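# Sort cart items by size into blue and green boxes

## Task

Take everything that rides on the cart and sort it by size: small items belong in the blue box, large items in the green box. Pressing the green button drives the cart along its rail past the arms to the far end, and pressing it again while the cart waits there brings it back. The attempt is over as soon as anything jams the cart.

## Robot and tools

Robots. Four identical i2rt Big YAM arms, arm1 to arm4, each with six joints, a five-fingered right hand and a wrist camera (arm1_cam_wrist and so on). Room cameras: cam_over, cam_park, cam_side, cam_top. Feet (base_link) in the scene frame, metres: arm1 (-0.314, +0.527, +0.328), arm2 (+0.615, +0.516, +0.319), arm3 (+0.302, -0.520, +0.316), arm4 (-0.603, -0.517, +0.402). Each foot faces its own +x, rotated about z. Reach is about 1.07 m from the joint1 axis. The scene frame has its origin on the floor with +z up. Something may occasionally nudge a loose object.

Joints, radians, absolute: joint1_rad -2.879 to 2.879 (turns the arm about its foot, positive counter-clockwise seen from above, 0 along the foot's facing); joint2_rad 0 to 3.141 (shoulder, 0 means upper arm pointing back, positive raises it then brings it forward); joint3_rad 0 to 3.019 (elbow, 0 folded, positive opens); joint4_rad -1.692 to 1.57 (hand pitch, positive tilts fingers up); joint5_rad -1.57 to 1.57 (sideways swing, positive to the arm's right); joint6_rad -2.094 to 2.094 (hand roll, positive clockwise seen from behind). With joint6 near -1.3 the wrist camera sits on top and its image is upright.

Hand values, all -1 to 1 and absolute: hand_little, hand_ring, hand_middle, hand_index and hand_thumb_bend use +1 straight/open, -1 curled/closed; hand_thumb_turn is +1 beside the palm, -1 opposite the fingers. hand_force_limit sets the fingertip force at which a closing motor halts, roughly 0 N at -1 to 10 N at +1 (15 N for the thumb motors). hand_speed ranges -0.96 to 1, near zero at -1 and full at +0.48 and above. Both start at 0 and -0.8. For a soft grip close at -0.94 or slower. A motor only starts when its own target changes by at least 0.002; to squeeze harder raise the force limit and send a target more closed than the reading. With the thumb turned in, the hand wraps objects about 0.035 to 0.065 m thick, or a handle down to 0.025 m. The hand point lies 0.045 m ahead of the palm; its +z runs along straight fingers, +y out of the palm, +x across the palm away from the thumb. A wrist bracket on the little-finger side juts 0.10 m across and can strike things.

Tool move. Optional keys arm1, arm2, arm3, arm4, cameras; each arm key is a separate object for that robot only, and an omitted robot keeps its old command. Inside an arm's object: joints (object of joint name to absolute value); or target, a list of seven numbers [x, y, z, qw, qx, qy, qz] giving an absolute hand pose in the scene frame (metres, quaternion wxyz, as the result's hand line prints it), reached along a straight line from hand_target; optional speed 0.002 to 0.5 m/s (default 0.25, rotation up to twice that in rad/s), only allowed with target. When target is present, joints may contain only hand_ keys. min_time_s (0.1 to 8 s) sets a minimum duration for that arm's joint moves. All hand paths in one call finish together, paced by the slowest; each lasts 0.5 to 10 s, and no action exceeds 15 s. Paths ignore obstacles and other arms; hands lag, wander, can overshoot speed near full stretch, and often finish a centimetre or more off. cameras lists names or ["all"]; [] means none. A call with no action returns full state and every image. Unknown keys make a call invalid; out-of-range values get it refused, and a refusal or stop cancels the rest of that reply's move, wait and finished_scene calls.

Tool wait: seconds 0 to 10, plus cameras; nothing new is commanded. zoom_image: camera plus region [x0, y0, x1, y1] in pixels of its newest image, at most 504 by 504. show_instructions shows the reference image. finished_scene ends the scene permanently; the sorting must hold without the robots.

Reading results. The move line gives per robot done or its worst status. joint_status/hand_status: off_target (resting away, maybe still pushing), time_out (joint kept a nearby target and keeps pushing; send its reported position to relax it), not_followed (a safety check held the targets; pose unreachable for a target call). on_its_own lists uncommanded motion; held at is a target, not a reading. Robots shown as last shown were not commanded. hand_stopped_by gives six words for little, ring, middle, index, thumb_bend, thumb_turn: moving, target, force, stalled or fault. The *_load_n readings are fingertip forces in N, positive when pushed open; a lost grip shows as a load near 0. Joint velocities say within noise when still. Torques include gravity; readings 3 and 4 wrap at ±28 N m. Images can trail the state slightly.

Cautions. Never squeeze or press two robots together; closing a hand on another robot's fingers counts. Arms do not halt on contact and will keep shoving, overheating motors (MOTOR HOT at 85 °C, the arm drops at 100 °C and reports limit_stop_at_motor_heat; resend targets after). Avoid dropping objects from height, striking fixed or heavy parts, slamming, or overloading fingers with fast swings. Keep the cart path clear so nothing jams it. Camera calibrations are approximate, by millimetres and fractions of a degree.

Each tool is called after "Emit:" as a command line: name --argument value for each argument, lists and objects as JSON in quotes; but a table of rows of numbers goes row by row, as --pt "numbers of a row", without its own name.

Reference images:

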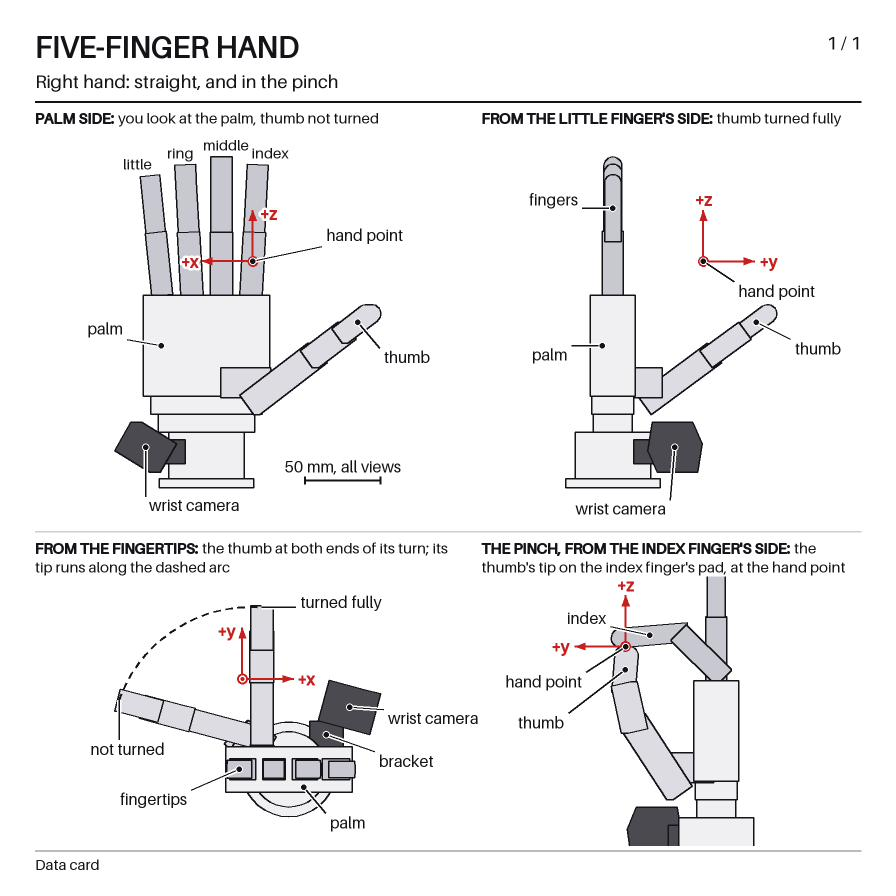

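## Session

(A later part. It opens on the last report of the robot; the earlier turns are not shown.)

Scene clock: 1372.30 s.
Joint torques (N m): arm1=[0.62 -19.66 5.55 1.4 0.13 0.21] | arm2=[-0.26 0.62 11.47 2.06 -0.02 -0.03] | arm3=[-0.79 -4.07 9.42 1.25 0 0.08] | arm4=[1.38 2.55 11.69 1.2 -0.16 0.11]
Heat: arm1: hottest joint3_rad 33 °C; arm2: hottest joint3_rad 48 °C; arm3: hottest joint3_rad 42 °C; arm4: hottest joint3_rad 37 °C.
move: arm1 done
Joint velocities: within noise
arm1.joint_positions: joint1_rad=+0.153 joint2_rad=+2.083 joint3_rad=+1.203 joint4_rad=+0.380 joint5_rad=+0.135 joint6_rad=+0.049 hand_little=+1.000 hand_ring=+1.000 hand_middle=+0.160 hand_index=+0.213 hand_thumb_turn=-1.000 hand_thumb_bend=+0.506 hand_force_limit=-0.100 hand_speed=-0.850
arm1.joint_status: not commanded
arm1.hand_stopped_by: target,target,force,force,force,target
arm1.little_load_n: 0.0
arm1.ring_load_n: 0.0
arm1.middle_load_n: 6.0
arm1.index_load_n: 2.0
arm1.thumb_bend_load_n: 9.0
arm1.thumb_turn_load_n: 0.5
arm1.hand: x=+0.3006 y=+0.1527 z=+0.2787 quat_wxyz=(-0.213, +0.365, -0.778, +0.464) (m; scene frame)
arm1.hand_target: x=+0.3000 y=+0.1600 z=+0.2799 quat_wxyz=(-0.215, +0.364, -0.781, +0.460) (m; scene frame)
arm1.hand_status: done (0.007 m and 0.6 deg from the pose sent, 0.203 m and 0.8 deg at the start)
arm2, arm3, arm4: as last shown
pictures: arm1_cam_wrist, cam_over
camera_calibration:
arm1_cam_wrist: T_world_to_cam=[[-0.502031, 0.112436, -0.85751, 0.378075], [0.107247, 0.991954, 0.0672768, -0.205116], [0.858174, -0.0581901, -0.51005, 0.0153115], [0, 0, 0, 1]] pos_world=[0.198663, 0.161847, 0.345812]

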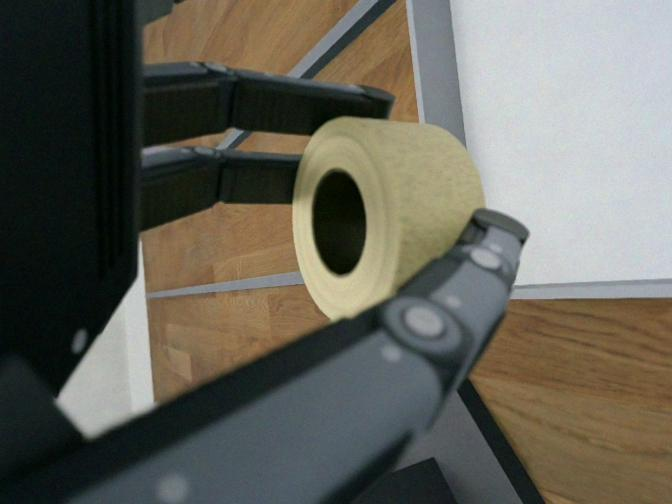

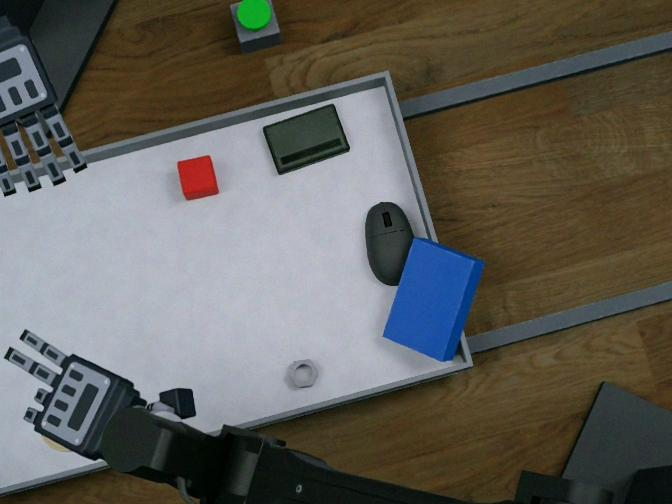

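Emit:
move --arm1 '{"joints": {"joint1_rad": 2.2, "joint2_rad": 0.969, "joint3_rad": 0.379, "joint4_rad": 0.074, "joint5_rad": 0, "joint6_rad": 0}, "min_time_s": 2.5}' --arm3 '{"joints": {"joint1_rad": -0.4, "joint2_rad": 1.3, "joint3_rad": 0.5, "joint4_rad": 0.25, "joint5_rad": 0, "joint6_rad": 0, "hand_speed": 0.3, "hand_index": 0.8, "hand_middle": 0.8, "hand_ring": 0.8, "hand_little": 0.8, "hand_thumb_bend": 1.0}, "min_time_s": 2.5}'

Emit:
move --arm1 '{"target": [-0.297, 1.0, 0.16, 0.5, -0.866, 0.015, -0.009], "speed": 0.25}' --arm3 '{"target": [0.22, 0.088, 0.20, 0.4435, -0.7682, -0.3999, 0.2309], "speed": 0.25}' --cameras '["arm3_cam_wrist", "cam_over"]'

Emit:
move --arm1 '{"joints": {"hand_speed": 0.0, "hand_index": 0.55, "hand_middle": 0.55, "hand_thumb_bend": 0.7}}' --cameras '["arm1_cam_wrist", "arm3_cam_wrist"]'

Scene clock: 1408.83 s.
Joint torques (N m): arm1=[0.09 -5.6 6.84 1.36 -0.06 0.02] | arm2=[-0.79 0.79 11.51 2.07 0 -0.07] | arm3=[1.2 -5.77 12.42 2.52 0.02 0.1] | arm4=[1.38 2.43 11.64 1.2 -0.12 0.11]
Heat: arm1: hottest joint3_rad 32 °C; arm2: hottest joint3_rad 48 °C; arm3: hottest joint3_rad 43 °C; arm4: hottest joint3_rad 37 °C.
move: arm1 done; arm3 done
Joint velocities: within noise
arm1.joint_positions: joint1_rad=+2.192 joint2_rad=+0.981 joint3_rad=+0.392 joint4_rad=+0.083 joint5_rad=+0.002 joint6_rad=+0.009 hand_little=+1.000 hand_ring=+1.000 hand_middle=+0.160 hand_index=+0.213 hand_thumb_turn=-1.000 hand_thumb_bend=+0.506 hand_force_limit=-0.100 hand_speed=-0.850
arm1.joint_status: all done
arm1.hand_stopped_by: target,target,force,force,force,target
arm1.little_load_n: 0.0
arm1.ring_load_n: 0.0
arm1.middle_load_n: 6.0
arm1.index_load_n: 2.5
arm1.thumb_bend_load_n: 9.0
arm1.thumb_turn_load_n: 1.0
arm1.hand: x=-0.3108 y=+0.9174 z=+0.4219 quat_wxyz=(-0.513, +0.857, -0.041, +0.023) (m; scene frame)
arm1.hand_target: x=-0.3142 y=+0.9111 z=+0.4174 quat_wxyz=(-0.509, +0.860, -0.033, +0.023) (m; scene frame)
arm1.hand_status: not commanded
arm2, arm4: as last shown
arm2.little_load_n: 0.5
arm3.joint_positions: joint1_rad=-0.413 joint2_rad=+1.281 joint3_rad=+0.457 joint4_rad=+0.235 joint5_rad=+0.000 joint6_rad=-0.013 hand_little=+0.800 hand_ring=+0.800 hand_middle=+0.800 hand_index=+0.800 hand_thumb_turn=-1.000 hand_thumb_bend=+1.000 hand_force_limit=+0.300 hand_speed=+0.300
arm3.joint_status: all done
arm3.hand_stopped_by: target,target,target,target,target,target
arm3.little_load_n: 0.0
arm3.ring_load_n: 0.0
arm3.middle_load_n: 0.0
arm3.index_load_n: 0.0
arm3.thumb_bend_load_n: 0.0
arm3.thumb_turn_load_n: 0.0
arm3.hand: x=+0.0822 y=-0.1522 z=+0.3489 quat_wxyz=(-0.461, +0.855, +0.214, -0.100) (m; scene frame)
arm3.hand_target: x=+0.0663 y=-0.1361 z=+0.3640 quat_wxyz=(-0.477, +0.846, +0.212, -0.110) (m; scene frame)
arm3.hand_status: not commanded
pictures: none

Scene clock: 1411.27 s.
Joint torques (N m): arm1=[-1.14 -11.93 2.03 2.5 -0.13 0.02] | arm2=[-0.5 0.97 11.48 2.17 -0.03 -0.04] | arm3=[-0.56 -17.85 10.13 0.69 -0.74 -0.18] | arm4=[1.49 2.55 11.71 1.16 -0.12 0.11]
Heat: arm1: hottest joint3_rad 32 °C; arm2: hottest joint3_rad 48 °C; arm3: hottest joint3_rad 43 °C; arm4: hottest joint3_rad 37 °C.
move: arm1 done; arm3 off_target
Joint velocities: within noise
arm1.joint_positions: joint1_rad=+2.162 joint2_rad=+2.186 joint3_rad=+0.547 joint4_rad=+1.083 joint5_rad=-0.079 joint6_rad=-0.034 hand_little=+1.000 hand_ring=+1.000 hand_middle=+0.160 hand_index=+0.213 hand_thumb_turn=-1.000 hand_thumb_bend=+0.506 hand_force_limit=-0.100 hand_speed=-0.850
arm1.joint_status: not commanded
arm1.hand_stopped_by: target,target,force,force,force,target
arm1.little_load_n: 0.0
arm1.ring_load_n: 0.0
arm1.middle_load_n: 6.0
arm1.index_load_n: 2.5
arm1.thumb_bend_load_n: 9.0
arm1.thumb_turn_load_n: 1.0
arm1.hand: x=-0.3017 y=+0.9941 z=+0.1621 quat_wxyz=(-0.493, +0.870, -0.016, +0.006) (m; scene frame)
arm1.hand_target: x=-0.2970 y=+0.9998 z=+0.1601 quat_wxyz=(-0.500, +0.866, -0.015, +0.009) (m; scene frame)
arm1.hand_status: done (0.008 m and 1.0 deg from the pose sent, 0.275 m and 3.9 deg at the start)
arm2.joint_positions: joint1_rad=+0.886 joint2_rad=+0.641 joint3_rad=+1.333 joint4_rad=-1.215 joint5_rad=-0.110 joint6_rad=-1.128 hand_little=+1.000 hand_ring=+1.000 hand_middle=+1.000 hand_index=+1.000 hand_thumb_turn=+1.000 hand_thumb_bend=+1.000 hand_force_limit=+0.000 hand_speed=-0.800
arm2.joint_status: not commanded
arm2.hand_stopped_by: target,target,target,target,target,target
arm2.little_load_n: 0.0
arm2.ring_load_n: 0.0
arm2.middle_load_n: 0.0
arm2.index_load_n: 0.0
arm2.thumb_bend_load_n: 0.0
arm2.thumb_turn_load_n: 0.0
arm2.hand: x=+0.5850 y=+0.2484 z=+0.7882 quat_wxyz=(+0.229, +0.474, -0.728, +0.440) (m; scene frame)
arm2.hand_target: x=+0.5849 y=+0.2487 z=+0.8041 quat_wxyz=(+0.238, +0.470, -0.719, +0.452) (m; scene frame)
arm2.hand_status: not commanded
arm3.joint_positions: joint1_rad=-0.968 joint2_rad=+2.153 joint3_rad=+1.166 joint4_rad=+0.133 joint5_rad=-0.855 joint6_rad=-0.687 hand_little=+0.800 hand_ring=+0.800 hand_middle=+0.800 hand_index=+0.800 hand_thumb_turn=-1.000 hand_thumb_bend=+1.000 hand_force_limit=+0.300 hand_speed=+0.300
arm3.joint_status: not commanded
arm3.hand_stopped_by: target,target,target,target,target,target
arm3.little_load_n: 0.0
arm3.ring_load_n: 0.0
arm3.middle_load_n: -0.5
arm3.index_load_n: 0.0
arm3.thumb_bend_load_n: 0.0
arm3.thumb_turn_load_n: 0.0
arm3.hand: x=+0.2176 y=+0.0776 z=+0.2072 quat_wxyz=(-0.442, +0.771, +0.395, -0.232) (m; scene frame)
arm3.hand_target: x=+0.2200 y=+0.0875 z=+0.2001 quat_wxyz=(-0.444, +0.768, +0.400, -0.231) (m; scene frame)
arm3.hand_status: off_target (0.013 m and 0.7 deg from the pose sent, 0.315 m and 28.0 deg at the start)
arm4.joint_positions: joint1_rad=-0.310 joint2_rad=+0.596 joint3_rad=+1.373 joint4_rad=-1.257 joint5_rad=-0.097 joint6_rad=-1.258 hand_little=-1.000 hand_ring=-1.000 hand_middle=-1.000 hand_index=-1.000 hand_thumb_turn=+1.000 hand_thumb_bend=+1.000 hand_force_limit=+0.000 hand_speed=+0.200
arm4.joint_status: not commanded
arm4.hand_stopped_by: target,target,target,target,target,target
arm4.little_load_n: 0.0
arm4.ring_load_n: 0.0
arm4.middle_load_n: 0.0
arm4.index_load_n: 0.0
arm4.thumb_bend_load_n: 0.0
arm4.thumb_turn_load_n: 0.0
arm4.hand: x=-0.3701 y=-0.4568 z=+0.9001 quat_wxyz=(-0.215, +0.853, +0.053, +0.473) (m; scene frame)
arm4.hand_target: x=-0.3749 y=-0.4552 z=+0.9164 quat_wxyz=(-0.224, +0.846, +0.055, +0.481) (m; scene frame)
arm4.hand_status: not commanded
pictures: arm3_cam_wrist, cam_over
camera_calibration:
arm3_cam_wrist: T_world_to_cam=[[0.528783, -0.0950182, -0.843422, 0.0676784], [-0.05511, -0.995461, 0.0775954, 0.0731346], [-0.846966, 0.00544988, -0.531619, 0.411082], [0, 0, 0, 1]] pos_world=[0.316416, 0.076993, 0.269946]

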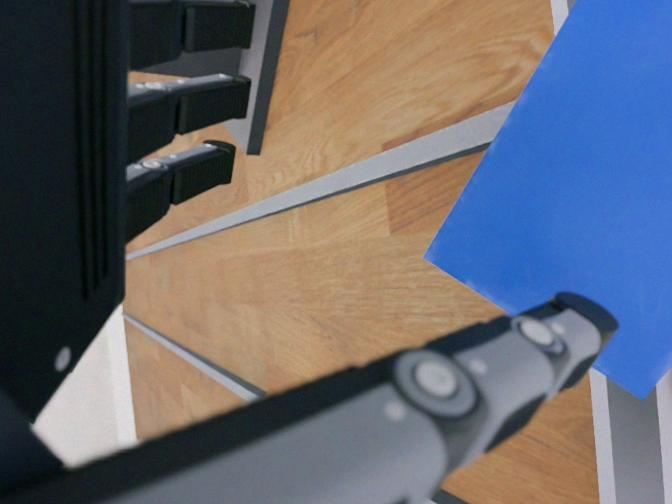

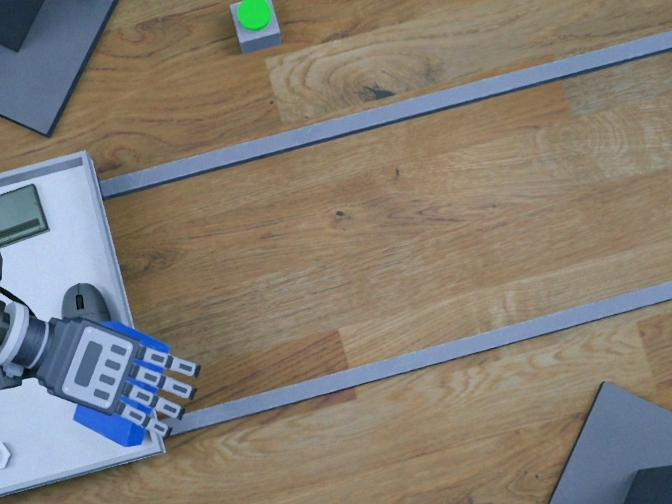

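Scene clock: 1411.90 s.
Joint torques (N m): arm1=[-1.08 -11.46 2.18 2.25 -0.1 0.04] | arm2=[-1.2 0.73 11.44 2.04 -0.01 -0.02] | arm3=[-1.03 -16.62 9.96 0.94 -0.77 -0.16] | arm4=[1.2 2.37 11.69 1.21 -0.14 0.1]
Heat: arm1: hottest joint3_rad 32 °C; arm2: hottest joint3_rad 48 °C; arm3: hottest joint3_rad 43 °C; arm4: hottest joint3_rad 37 °C.
move: arm1 done
Joint velocities: within noise
arm1.joint_positions: joint1_rad=+2.162 joint2_rad=+2.186 joint3_rad=+0.547 joint4_rad=+1.085 joint5_rad=-0.079 joint6_rad=-0.034 hand_little=+1.000 hand_ring=+1.000 hand_middle=+0.550 hand_index=+0.550 hand_thumb_turn=-1.000 hand_thumb_bend=+0.700 hand_force_limit=-0.100 hand_speed=+0.000
arm1.joint_status: all done
arm1.hand_stopped_by: target,target,target,target,target,target
arm1.little_load_n: 0.0
arm1.ring_load_n: 0.0
arm1.middle_load_n: 0.0
arm1.index_load_n: 0.0
arm1.thumb_bend_load_n: 0.0
arm1.thumb_turn_load_n: 0.0
arm1.hand: x=-0.3017 y=+0.9944 z=+0.1624 quat_wxyz=(-0.494, +0.869, -0.016, +0.006) (m; scene frame)
arm1.hand_target: x=-0.2970 y=+0.9998 z=+0.1601 quat_wxyz=(-0.500, +0.866, -0.015, +0.009) (m; scene frame)
arm1.hand_status: not commanded
arm2, arm3, arm4: as last shown
arm3.joint_positions: joint1_rad=-0.968 joint2_rad=+2.153 joint3_rad=+1.166 joint4_rad=+0.132 joint5_rad=-0.855 joint6_rad=-0.688 hand_little=+0.800 hand_ring=+0.800 hand_middle=+0.800 hand_index=+0.800 hand_thumb_turn=-1.000 hand_thumb_bend=+1.000 hand_force_limit=+0.300 hand_speed=+0.300
arm3.little_load_n: -0.5
arm3.middle_load_n: 0.0
arm3.thumb_turn_load_n: 0.5
arm3.hand: x=+0.2177 y=+0.0775 z=+0.2071 quat_wxyz=(-0.442, +0.771, +0.395, -0.232) (m; scene frame)
arm3.hand_target: x=+0.2200 y=+0.0874 z=+0.2001 quat_wxyz=(-0.444, +0.768, +0.400, -0.231) (m; scene frame)
pictures: arm1_cam_wrist, arm3_cam_wrist
camera_calibration:
arm1_cam_wrist: T_world_to_cam=[[0.209161, -0.49755, -0.841841, 0.699902], [-0.845586, -0.524418, 0.0998526, 0.247513], [-0.491158, 0.690964, -0.530409, -0.626837], [0, 0, 0, 1]] pos_world=[-0.244975, 0.911157, 0.232011]
arm3_cam_wrist: T_world_to_cam=[[0.529126, -0.0946349, -0.84325, 0.0674942], [-0.0547672, -0.995498, 0.0773556, 0.0730938], [-0.846774, 0.00525158, -0.531927, 0.41112], [0, 0, 0, 1]] pos_world=[0.316416, 0.076993, 0.269946]

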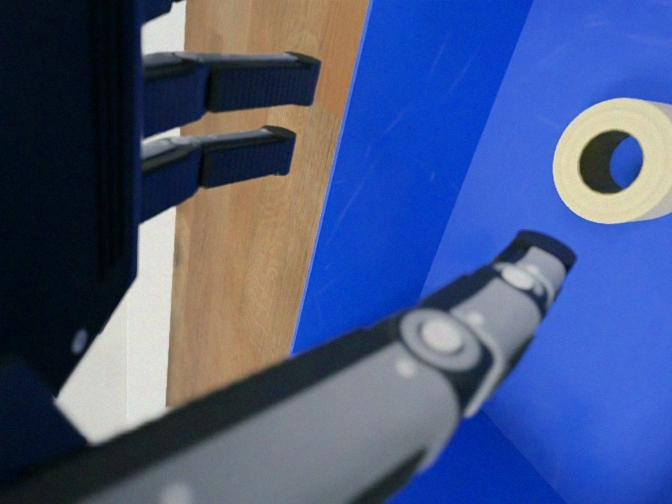

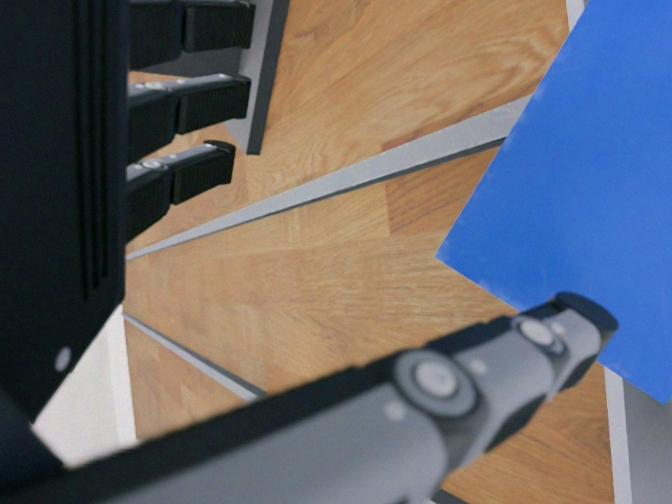

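Emit:
move --arm3 '{"target": [0.386, 0.092, 0.195, 0.4435, -0.7682, -0.3999, 0.2309], "speed": 0.25}'

Emit:
move --arm3 '{"target": [0.398, 0.092, 0.112, 0.4435, -0.7682, -0.3999, 0.2309], "speed": 0.08}' --cameras '["arm3_cam_wrist"]'

Emit:
move --arm3 '{"target": [0.446, 0.092, 0.112, 0.4435, -0.7682, -0.3999, 0.2309], "speed": 0.0094, "joints": {"hand_speed": -0.82, "hand_force_limit": -0.1, "hand_index": 0, "hand_middle": 0, "hand_ring": 0, "hand_little": 0, "hand_thumb_bend": 0.4}}' --cameras '["arm3_cam_wrist"]'

Emit:
move --arm3 '{"target": [0.44, 0.02, 0.30, 0.4435, -0.7682, -0.3999, 0.2309], "speed": 0.1}' --cameras '["arm3_cam_wrist", "cam_top"]'

Scene clock: 1430.33 s.
Joint torques (N m): arm1=[-0.91 -11.58 2.3 2.29 -0.13 -0.01] | arm2=[-0.79 0.91 11.43 2.17 0.01 -0.01] | arm3=[0.09 -18.37 10.99 0.38 -0.96 -0.21] | arm4=[1.38 2.61 11.74 1.17 -0.13 0.11]
Heat: arm1: hottest joint3_rad 31 °C; arm2: hottest joint3_rad 48 °C; arm3: hottest joint3_rad 44 °C; arm4: hottest joint3_rad 37 °C.
move: arm3 off_target
Joint velocities: within noise
arm1, arm2, arm4: as last shown
arm3.joint_positions: joint1_rad=-1.254 joint2_rad=+2.236 joint3_rad=+1.380 joint4_rad=-0.321 joint5_rad=-1.004 joint6_rad=-1.087 hand_little=+0.800 hand_ring=+0.800 hand_middle=+0.800 hand_index=+0.800 hand_thumb_turn=-1.000 hand_thumb_bend=+1.000 hand_force_limit=+0.300 hand_speed=+0.300
arm3.joint_status: not commanded
arm3.hand_stopped_by: target,target,target,target,target,target
arm3.little_load_n: 0.0
arm3.ring_load_n: 0.0
arm3.middle_load_n: 0.0
arm3.index_load_n: 0.0
arm3.thumb_bend_load_n: 0.0
arm3.thumb_turn_load_n: 0.0
arm3.hand: x=+0.3851 y=+0.0822 z=+0.2043 quat_wxyz=(-0.443, +0.772, +0.393, -0.230) (m; scene frame)
arm3.hand_target: x=+0.3858 y=+0.0914 z=+0.1951 quat_wxyz=(-0.444, +0.768, +0.400, -0.231) (m; scene frame)
arm3.hand_status: off_target (0.014 m and 0.9 deg from the pose sent, 0.169 m and 0.6 deg at the start)
pictures: none

Scene clock: 1431.90 s.
Joint torques (N m): arm1=[-0.79 -11.28 2.06 2.29 -0.14 0.04] | arm2=[-0.5 1.08 11.45 2.14 -0.01 -0.03] | arm3=[0.09 -15.79 10.07 1.85 -0.39 -0.32] | arm4=[1.61 2.43 11.74 1.22 -0.14 0.12]
Heat: arm1: hottest joint3_rad 30 °C; arm2: hottest joint3_rad 48 °C; arm3: hottest joint3_rad 44 °C; arm4: hottest joint3_rad 37 °C.
move: arm3 off_target
Joint velocities: arm1=[within noise] | arm2=[within noise] | arm3=[-0.044 -0.015 -0.007 -0.002 -0.007 -0.037] | arm4=[within noise]
arm1, arm2, arm4: as last shown
arm1.ring_load_n: -0.5
arm3.joint_positions: joint1_rad=-1.269 joint2_rad=+2.362 joint3_rad=+1.439 joint4_rad=-0.271 joint5_rad=-1.023 joint6_rad=-1.102 hand_little=+0.800 hand_ring=+0.800 hand_middle=+0.800 hand_index=+0.800 hand_thumb_turn=-1.000 hand_thumb_bend=+1.000 hand_force_limit=+0.300 hand_speed=+0.300
arm3.joint_status: not commanded
arm3.hand_stopped_by: target,target,target,target,target,target
arm3.little_load_n: 0.0
arm3.ring_load_n: 0.0
arm3.middle_load_n: 0.0
arm3.index_load_n: 0.0
arm3.thumb_bend_load_n: 0.5
arm3.thumb_turn_load_n: 5.5
arm3.hand: x=+0.3951 y=+0.0875 z=+0.1518 quat_wxyz=(-0.447, +0.770, +0.390, -0.236) (m; scene frame)
arm3.hand_target: x=+0.3973 y=+0.0889 z=+0.1141 quat_wxyz=(-0.443, +0.768, +0.400, -0.231) (m; scene frame)
arm3.hand_status: off_target (0.040 m and 1.4 deg from the pose sent, 0.094 m and 0.9 deg at the start)
arm4.thumb_turn_load_n: 0.5
pictures: arm3_cam_wrist
camera_calibration:
arm3_cam_wrist: T_world_to_cam=[[0.51613, -0.097382, -0.850957, -0.0655119], [-0.0607562, -0.995175, 0.0770358, 0.0993008], [-0.854353, 0.0119405, -0.519556, 0.532433], [0, 0, 0, 1]] pos_world=[0.494732, 0.0860846, 0.213231]

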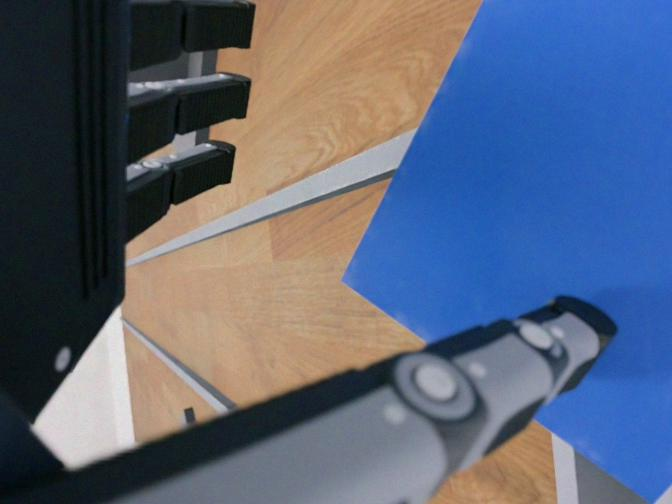

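Scene clock: 1437.57 s.
Joint torques (N m): arm1=[-0.97 -11.69 2.21 2.3 -0.12 0.01] | arm2=[-0.44 0.85 11.48 2.04 0.01 -0.04] | arm3=[1.03 -16.15 10.85 1.11 -0.83 -0.56] | arm4=[1.44 2.37 11.74 1.22 -0.13 0.11]
Heat: arm1: hottest joint3_rad 30 °C; arm2: hottest joint3_rad 48 °C; arm3: hottest joint3_rad 44 °C; arm4: hottest joint3_rad 37 °C.
move: arm3 off_target
Joint velocities: within noise
arm1, arm2, arm4: as last shown
arm1.ring_load_n: 0.0
arm2.thumb_bend_load_n: -0.5
arm3.joint_positions: joint1_rad=-1.358 joint2_rad=+2.402 joint3_rad=+1.538 joint4_rad=-0.426 joint5_rad=-1.035 joint6_rad=-1.205 hand_little=+0.000 hand_ring=+0.000 hand_middle=+0.000 hand_index=+0.000 hand_thumb_turn=-1.000 hand_thumb_bend=+0.868 hand_force_limit=-0.100 hand_speed=-0.820
arm3.joint_status: hand_thumb_bend off_target (ended at +0.868, target +0.400); the others done
arm3.hand_stopped_by: target,target,target,target,force,target
arm3.little_load_n: 0.0
arm3.ring_load_n: 0.0
arm3.middle_load_n: 0.0
arm3.index_load_n: 0.5
arm3.thumb_bend_load_n: 6.5
arm3.thumb_turn_load_n: 6.0
arm3.hand: x=+0.4546 y=+0.0856 z=+0.1506 quat_wxyz=(-0.447, +0.779, +0.375, -0.229) (m; scene frame)
arm3.hand_target: x=+0.4453 y=+0.0891 z=+0.1140 quat_wxyz=(-0.444, +0.768, +0.399, -0.230) (m; scene frame)
arm3.hand_status: off_target (0.040 m and 3.1 deg from the pose sent, 0.065 m and 1.4 deg at the start)
arm4.thumb_turn_load_n: 0.0
pictures: arm3_cam_wrist
camera_calibration:
arm3_cam_wrist: T_world_to_cam=[[0.513969, -0.123075, -0.848934, -0.0946409], [-0.0957979, -0.991698, 0.085774, 0.115467], [-0.852443, 0.0372409, -0.521493, 0.579854], [0, 0, 0, 1]] pos_world=[0.553996, 0.0812663, 0.212142]

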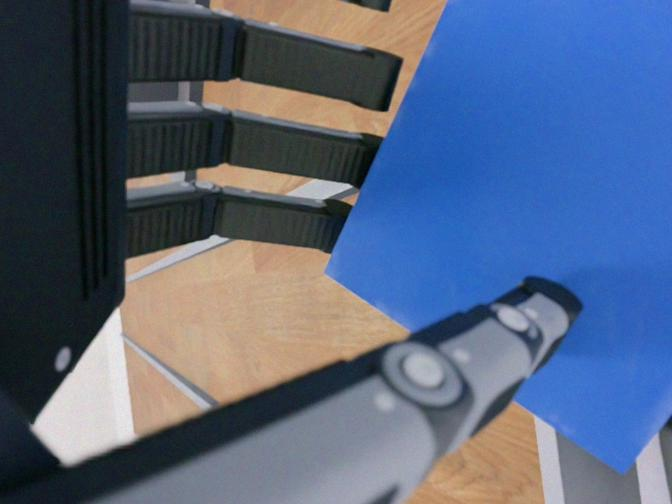

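Scene clock: 1440.30 s.
Joint torques (N m): arm1=[-1.03 -11.81 2.06 2.35 -0.16 -0.01] | arm2=[-0.79 1.03 11.48 2.11 -0.02 0] | arm3=[-1.67 -21.19 7.3 -0.14 -1.08 -0.15] | arm4=[1.44 2.55 11.75 1.17 -0.13 0.11]
Heat: arm1: hottest joint3_rad 30 °C; arm2: hottest joint3_rad 48 °C; arm3: hottest joint3_rad 44 °C; arm4: hottest joint3_rad 37 °C.
move: arm3 done
Joint velocities: within noise
arm1, arm2, arm4: as last shown
arm2.thumb_bend_load_n: 0.0
arm3.joint_positions: joint1_rad=-1.376 joint2_rad=+2.039 joint3_rad=+1.346 joint4_rad=-0.708 joint5_rad=-1.042 joint6_rad=-1.347 hand_little=+0.000 hand_ring=+0.000 hand_middle=+0.000 hand_index=+0.000 hand_thumb_turn=-1.000 hand_thumb_bend=+0.866 hand_force_limit=-0.100 hand_speed=-0.820
arm3.joint_status: not commanded
arm3.hand_stopped_by: target,target,target,target,force,target
arm3.little_load_n: 0.5
arm3.ring_load_n: 0.0
arm3.middle_load_n: 0.0
arm3.index_load_n: 0.0
arm3.thumb_bend_load_n: 0.0
arm3.thumb_turn_load_n: 0.0
arm3.hand: x=+0.4345 y=+0.0239 z=+0.2955 quat_wxyz=(-0.440, +0.769, +0.400, -0.235) (m; scene frame)
arm3.hand_target: x=+0.4399 y=+0.0200 z=+0.2998 quat_wxyz=(-0.443, +0.768, +0.400, -0.231) (m; scene frame)
arm3.hand_status: done (0.008 m and 0.6 deg from the pose sent, 0.164 m and 3.1 deg at the start)
arm4.ring_load_n: 0.5
pictures: arm3_cam_wrist, cam_top
camera_calibration:
arm3_cam_wrist: T_world_to_cam=[[0.531234, -0.089806, -0.842452, 0.0209714], [-0.0429504, -0.995942, 0.0790844, 0.0190572], [-0.846136, -0.00582869, -0.532936, 0.642269], [0, 0, 0, 1]] pos_world=[0.533125, 0.0246068, 0.358449]

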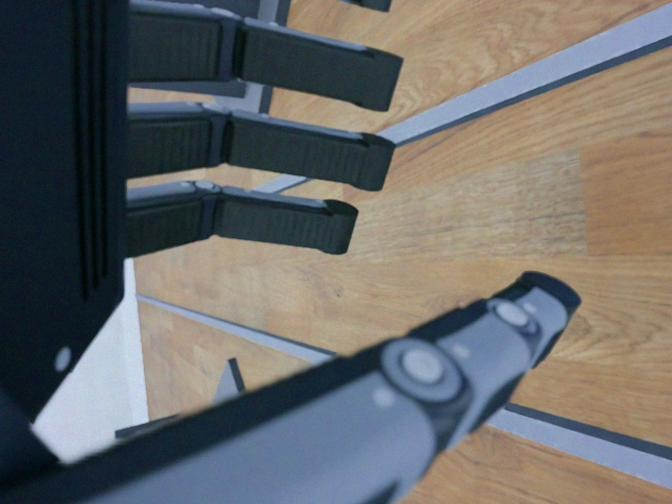

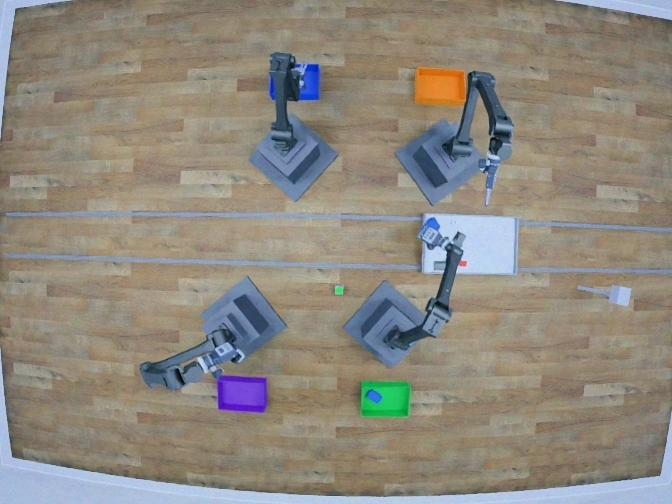

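Emit:
move --arm1 '{"target": [-0.30, 0.93, 0.34, 0.5, -0.866, 0.015, -0.009], "speed": 0.35}' --arm3 '{"target": [0.55, -0.12, 0.30, 0.4435, -0.7682, -0.3999, 0.2309], "speed": 0.25, "joints": {"hand_speed": 0.3, "hand_index": 0.8, "hand_middle": 0.8, "hand_ring": 0.8, "hand_little": 0.8, "hand_thumb_bend": 1.0}}'

Emit:
move --arm1 '{"joints": {"joint1_rad": -0.3, "joint2_rad": 1.5, "joint3_rad": 0.6, "joint4_rad": 0.4, "joint5_rad": 0, "joint6_rad": 0}, "min_time_s": 3.5}' --cameras '["cam_top", "arm3_cam_wrist", "cam_over"]'

Scene clock: 1480.57 s.
Joint torques (N m): arm1=[-0.79 -7.77 6.69 1.33 -0.12 -0.01] | arm2=[-0.67 1.14 11.47 2.03 -0.01 -0.01] | arm3=[0.56 -16.21 10.21 -0.96 -0.65 -0.17] | arm4=[1.14 2.37 11.69 1.18 -0.14 0.12]
Heat: arm1: hottest joint3_rad 29 °C; arm2: hottest joint3_rad 48 °C; arm3: hottest joint3_rad 42 °C; arm4: hottest joint3_rad 38 °C.
move: arm1 done; arm3 off_target
Joint velocities: within noise
arm1.joint_positions: joint1_rad=+2.137 joint2_rad=+1.338 joint3_rad=+0.325 joint4_rad=+0.459 joint5_rad=-0.101 joint6_rad=-0.046 hand_little=+1.000 hand_ring=+1.000 hand_middle=+0.550 hand_index=+0.550 hand_thumb_turn=-1.000 hand_thumb_bend=+0.700 hand_force_limit=-0.100 hand_speed=+0.000
arm1.joint_status: not commanded
arm1.hand_stopped_by: target,target,target,target,target,target
arm1.little_load_n: 0.0
arm1.ring_load_n: 0.0
arm1.middle_load_n: 0.0
arm1.index_load_n: 0.0
arm1.thumb_bend_load_n: 0.0
arm1.thumb_turn_load_n: 0.0
arm1.hand: x=-0.3044 y=+0.9245 z=+0.3327 quat_wxyz=(-0.494, +0.869, -0.017, +0.005) (m; scene frame)
arm1.hand_target: x=-0.3000 y=+0.9300 z=+0.3401 quat_wxyz=(-0.500, +0.866, -0.015, +0.009) (m; scene frame)
arm1.hand_status: done (0.010 m and 0.9 deg from the pose sent, 0.189 m and 0.9 deg at the start)
arm2, arm4: as last shown
arm3.joint_positions: joint1_rad=-1.711 joint2_rad=+2.004 joint3_rad=+1.290 joint4_rad=-1.238 joint5_rad=-1.013 joint6_rad=-1.978 hand_little=+0.800 hand_ring=+0.800 hand_middle=+0.800 hand_index=+0.800 hand_thumb_turn=-1.000 hand_thumb_bend=+1.000 hand_force_limit=-0.100 hand_speed=+0.300
arm3.joint_status: all done
arm3.hand_stopped_by: target,target,target,target,target,target
arm3.little_load_n: 0.0
arm3.ring_load_n: 0.5
arm3.middle_load_n: 0.0
arm3.index_load_n: 0.0
arm3.thumb_bend_load_n: 0.0
arm3.thumb_turn_load_n: 0.0
arm3.hand: x=+0.5397 y=-0.1278 z=+0.3026 quat_wxyz=(-0.443, +0.771, +0.393, -0.236) (m; scene frame)
arm3.hand_target: x=+0.5496 y=-0.1203 z=+0.3000 quat_wxyz=(-0.443, +0.768, +0.400, -0.231) (m; scene frame)
arm3.hand_status: off_target (0.013 m and 1.0 deg from the pose sent, 0.185 m and 0.6 deg at the start)
arm4.ring_load_n: 0.0
pictures: none

Scene clock: 1484.50 s.
Joint torques (N m): arm1=[-0.62 -8.06 9.48 1.43 -0.02 0.21] | arm2=[-0.5 1.14 11.52 2.09 -0.02 -0.02] | arm3=[-0.56 -15.62 10.61 -1.07 -0.67 -0.18] | arm4=[1.32 2.37 11.73 1.2 -0.15 0.12]
Heat: arm1: hottest joint3_rad 30 °C; arm2: hottest joint3_rad 48 °C; arm3: hottest joint3_rad 43 °C; arm4: hottest joint3_rad 38 °C.
move: arm1 done
Joint velocities: within noise
arm1.joint_positions: joint1_rad=-0.297 joint2_rad=+1.480 joint3_rad=+0.556 joint4_rad=+0.410 joint5_rad=-0.001 joint6_rad=-0.010 hand_little=+1.000 hand_ring=+1.000 hand_middle=+0.550 hand_index=+0.550 hand_thumb_turn=-1.000 hand_thumb_bend=+0.700 hand_force_limit=-0.100 hand_speed=+0.000
arm1.joint_status: all done
arm1.hand_stopped_by: target,target,target,target,target,target
arm1.little_load_n: 0.0
arm1.ring_load_n: 0.0
arm1.middle_load_n: 0.0
arm1.index_load_n: 0.0
arm1.thumb_bend_load_n: 0.0
arm1.thumb_turn_load_n: 0.0
arm1.hand: x=-0.0279 y=+0.1286 z=+0.3491 quat_wxyz=(-0.143, +0.242, -0.831, +0.480) (m; scene frame)
arm1.hand_target: x=-0.0195 y=+0.1132 z=+0.3568 quat_wxyz=(-0.145, +0.235, -0.829, +0.485) (m; scene frame)
arm1.hand_status: not commanded
arm2, arm3, arm4: as last shown
arm3.ring_load_n: 0.0
arm3.hand: x=+0.5398 y=-0.1278 z=+0.3026 quat_wxyz=(-0.443, +0.770, +0.393, -0.236) (m; scene frame)
pictures: arm3_cam_wrist, cam_over, cam_top
camera_calibration:
arm3_cam_wrist: T_world_to_cam=[[0.522811, -0.097177, -0.846892, -0.0376842], [-0.0545015, -0.995259, 0.0805561, -0.122147], [-0.850705, 0.00404132, -0.525628, 0.735722], [0, 0, 0, 1]] pos_world=[0.638927, -0.128203, 0.364642]

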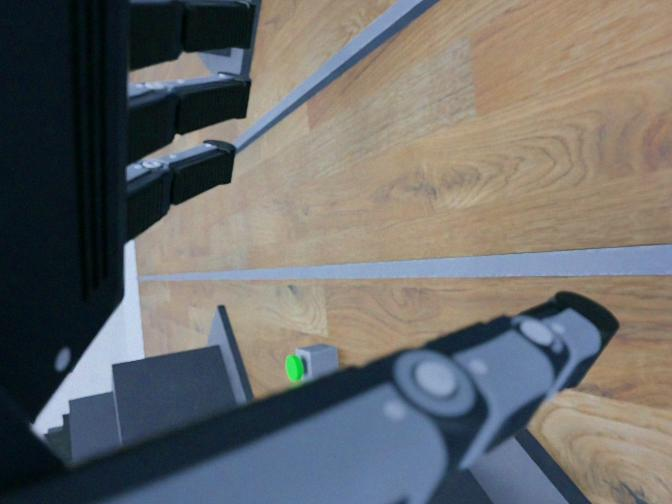

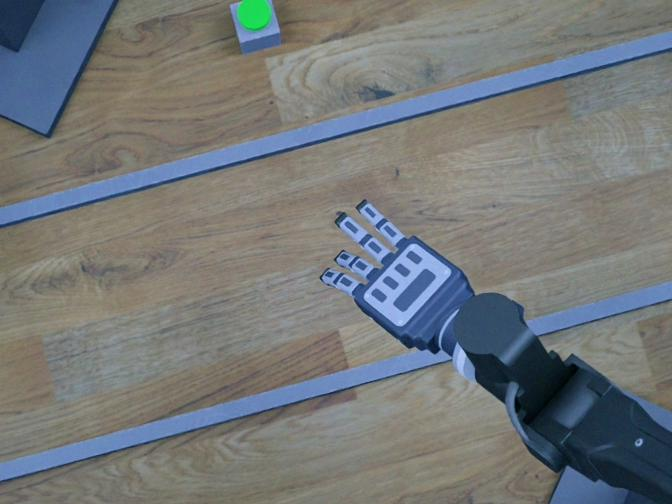

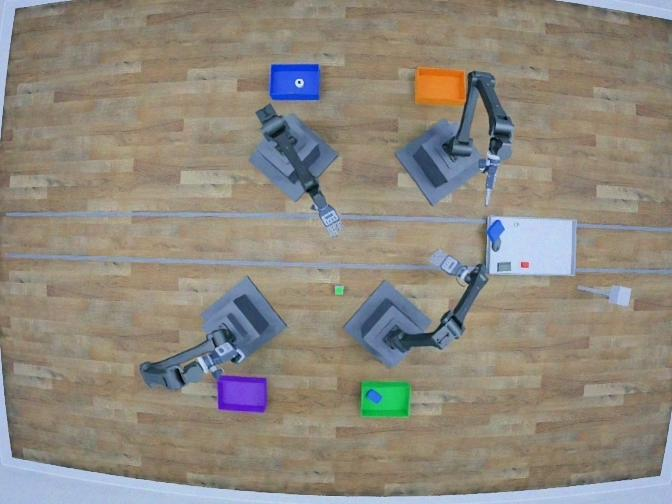

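Emit:
move --arm4 '{"target": [-0.02, -0.326, 0.12, 0, 1, 0.026, 0], "speed": 0.3}' --cameras '["cam_top"]'

Emit:
move --arm3 '{"joints": {"joint1_rad": -1.2, "joint2_rad": 1.2, "joint3_rad": 0.5, "joint4_rad": 0.15, "joint5_rad": 0, "joint6_rad": 0}, "min_time_s": 2.5}' --cameras '["cam_top"]'

Scene clock: 1527.30 s.
Joint torques (N m): arm1=[-0.15 -8.29 9.25 1.4 0.05 0.27] | arm2=[-0.38 0.91 11.49 2.09 -0.01 -0.03] | arm3=[0.32 -14.8 10.55 -0.72 -0.64 -0.16] | arm4=[0.91 -24.82 9.83 -0.34 0.09 0.15]
Heat: arm1: hottest joint3_rad 32 °C; arm2: hottest joint3_rad 49 °C; arm3: hottest joint3_rad 46 °C; arm4: hottest joint3_rad 38 °C.
move: arm4 off_target
Joint velocities: within noise
arm1, arm3: as last shown
arm1.hand_target: x=-0.0194 y=+0.1132 z=+0.3568 quat_wxyz=(-0.145, +0.235, -0.829, +0.485) (m; scene frame)
arm2.joint_positions: joint1_rad=+0.886 joint2_rad=+0.641 joint3_rad=+1.333 joint4_rad=-1.215 joint5_rad=-0.110 joint6_rad=-1.128 hand_little=+1.000 hand_ring=+1.000 hand_middle=+1.000 hand_index=+1.000 hand_thumb_turn=+1.000 hand_thumb_bend=+1.000 hand_force_limit=+0.000 hand_speed=-0.800
arm2.joint_status: not commanded
arm2.hand_stopped_by: target,target,target,target,target,target
arm2.little_load_n: 0.0
arm2.ring_load_n: 0.0
arm2.middle_load_n: 0.0
arm2.index_load_n: 0.0
arm2.thumb_bend_load_n: 0.0
arm2.thumb_turn_load_n: 0.0
arm2.hand: x=+0.5850 y=+0.2484 z=+0.7882 quat_wxyz=(+0.229, +0.474, -0.728, +0.440) (m; scene frame)
arm2.hand_target: x=+0.5849 y=+0.2487 z=+0.8041 quat_wxyz=(+0.238, +0.470, -0.719, +0.452) (m; scene frame)
arm2.hand_status: not commanded
arm3.middle_load_n: -0.5
arm3.thumb_bend_load_n: 0.5
arm4.joint_positions: joint1_rad=-0.298 joint2_rad=+2.624 joint3_rad=+1.828 joint4_rad=-0.789 joint5_rad=-0.002 joint6_rad=-1.238 hand_little=-1.000 hand_ring=-1.000 hand_middle=-1.000 hand_index=-1.000 hand_thumb_turn=+1.000 hand_thumb_bend=+1.000 hand_force_limit=+0.000 hand_speed=+0.200
arm4.joint_status: not commanded
arm4.hand_stopped_by: target,target,target,target,target,target
arm4.little_load_n: 0.0
arm4.ring_load_n: 0.0
arm4.middle_load_n: 0.0
arm4.index_load_n: 0.0
arm4.thumb_bend_load_n: 0.0
arm4.thumb_turn_load_n: 0.0
arm4.hand: x=-0.0309 y=-0.3330 z=+0.1191 quat_wxyz=(+0.001, +1.000, +0.028, -0.007) (m; scene frame)
arm4.hand_target: x=-0.0202 y=-0.3261 z=+0.1203 quat_wxyz=(+0.000, +1.000, +0.026, +0.000) (m; scene frame)
arm4.hand_status: off_target (0.013 m and 0.9 deg from the pose sent, 0.865 m and 62.7 deg at the start)
pictures: cam_top

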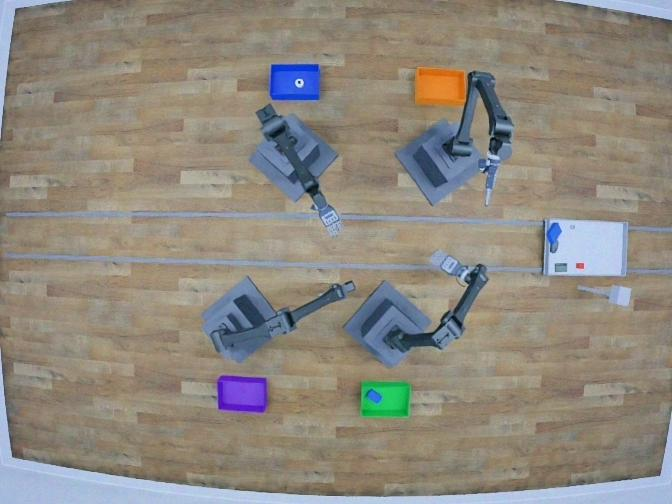

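Scene clock: 1530.67 s.
Joint torques (N m): arm1=[-0.44 -8.88 9.47 1.43 0.05 0.21] | arm2=[-0.56 0.85 11.51 1.96 0.02 0] | arm3=[0.56 -7.36 8.95 2.39 0.15 0.05] | arm4=[0.62 -24.7 9.92 -0.29 0.1 0.17]
Heat: arm1: hottest joint3_rad 32 °C; arm2: hottest joint3_rad 49 °C; arm3: hottest joint3_rad 45 °C; arm4: hottest joint3_rad 37 °C.
move: arm3 done
Joint velocities: within noise
arm1, arm2, arm4: as last shown
arm2.index_load_n: -0.5
arm3.joint_positions: joint1_rad=-1.213 joint2_rad=+1.211 joint3_rad=+0.507 joint4_rad=+0.135 joint5_rad=-0.004 joint6_rad=-0.014 hand_little=+0.800 hand_ring=+0.800 hand_middle=+0.800 hand_index=+0.800 hand_thumb_turn=-1.000 hand_thumb_bend=+1.000 hand_force_limit=-0.100 hand_speed=+0.300
arm3.joint_status: all done
arm3.hand_stopped_by: target,target,target,target,target,target
arm3.little_load_n: -0.5
arm3.ring_load_n: 0.0
arm3.middle_load_n: 0.0
arm3.index_load_n: 0.0
arm3.thumb_bend_load_n: 0.0
arm3.thumb_turn_load_n: 0.0
arm3.hand: x=+0.4145 y=-0.0979 z=+0.3873 quat_wxyz=(-0.478, +0.864, -0.135, +0.086) (m; scene frame)
arm3.hand_target: x=+0.4090 y=-0.0955 z=+0.3918 quat_wxyz=(-0.487, +0.859, -0.135, +0.083) (m; scene frame)
arm3.hand_status: not commanded
pictures: cam_top

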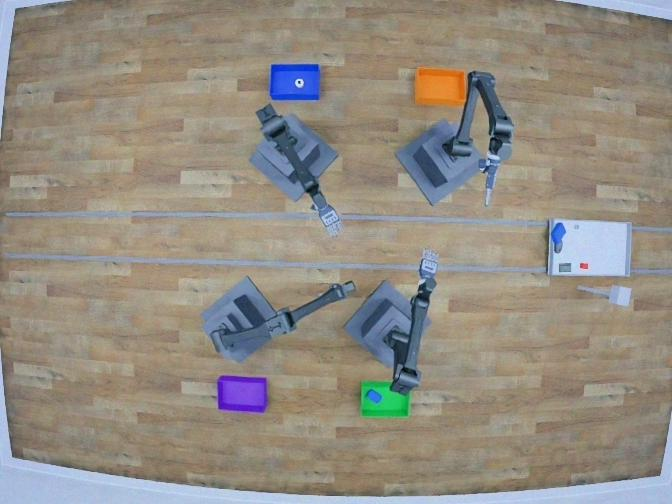

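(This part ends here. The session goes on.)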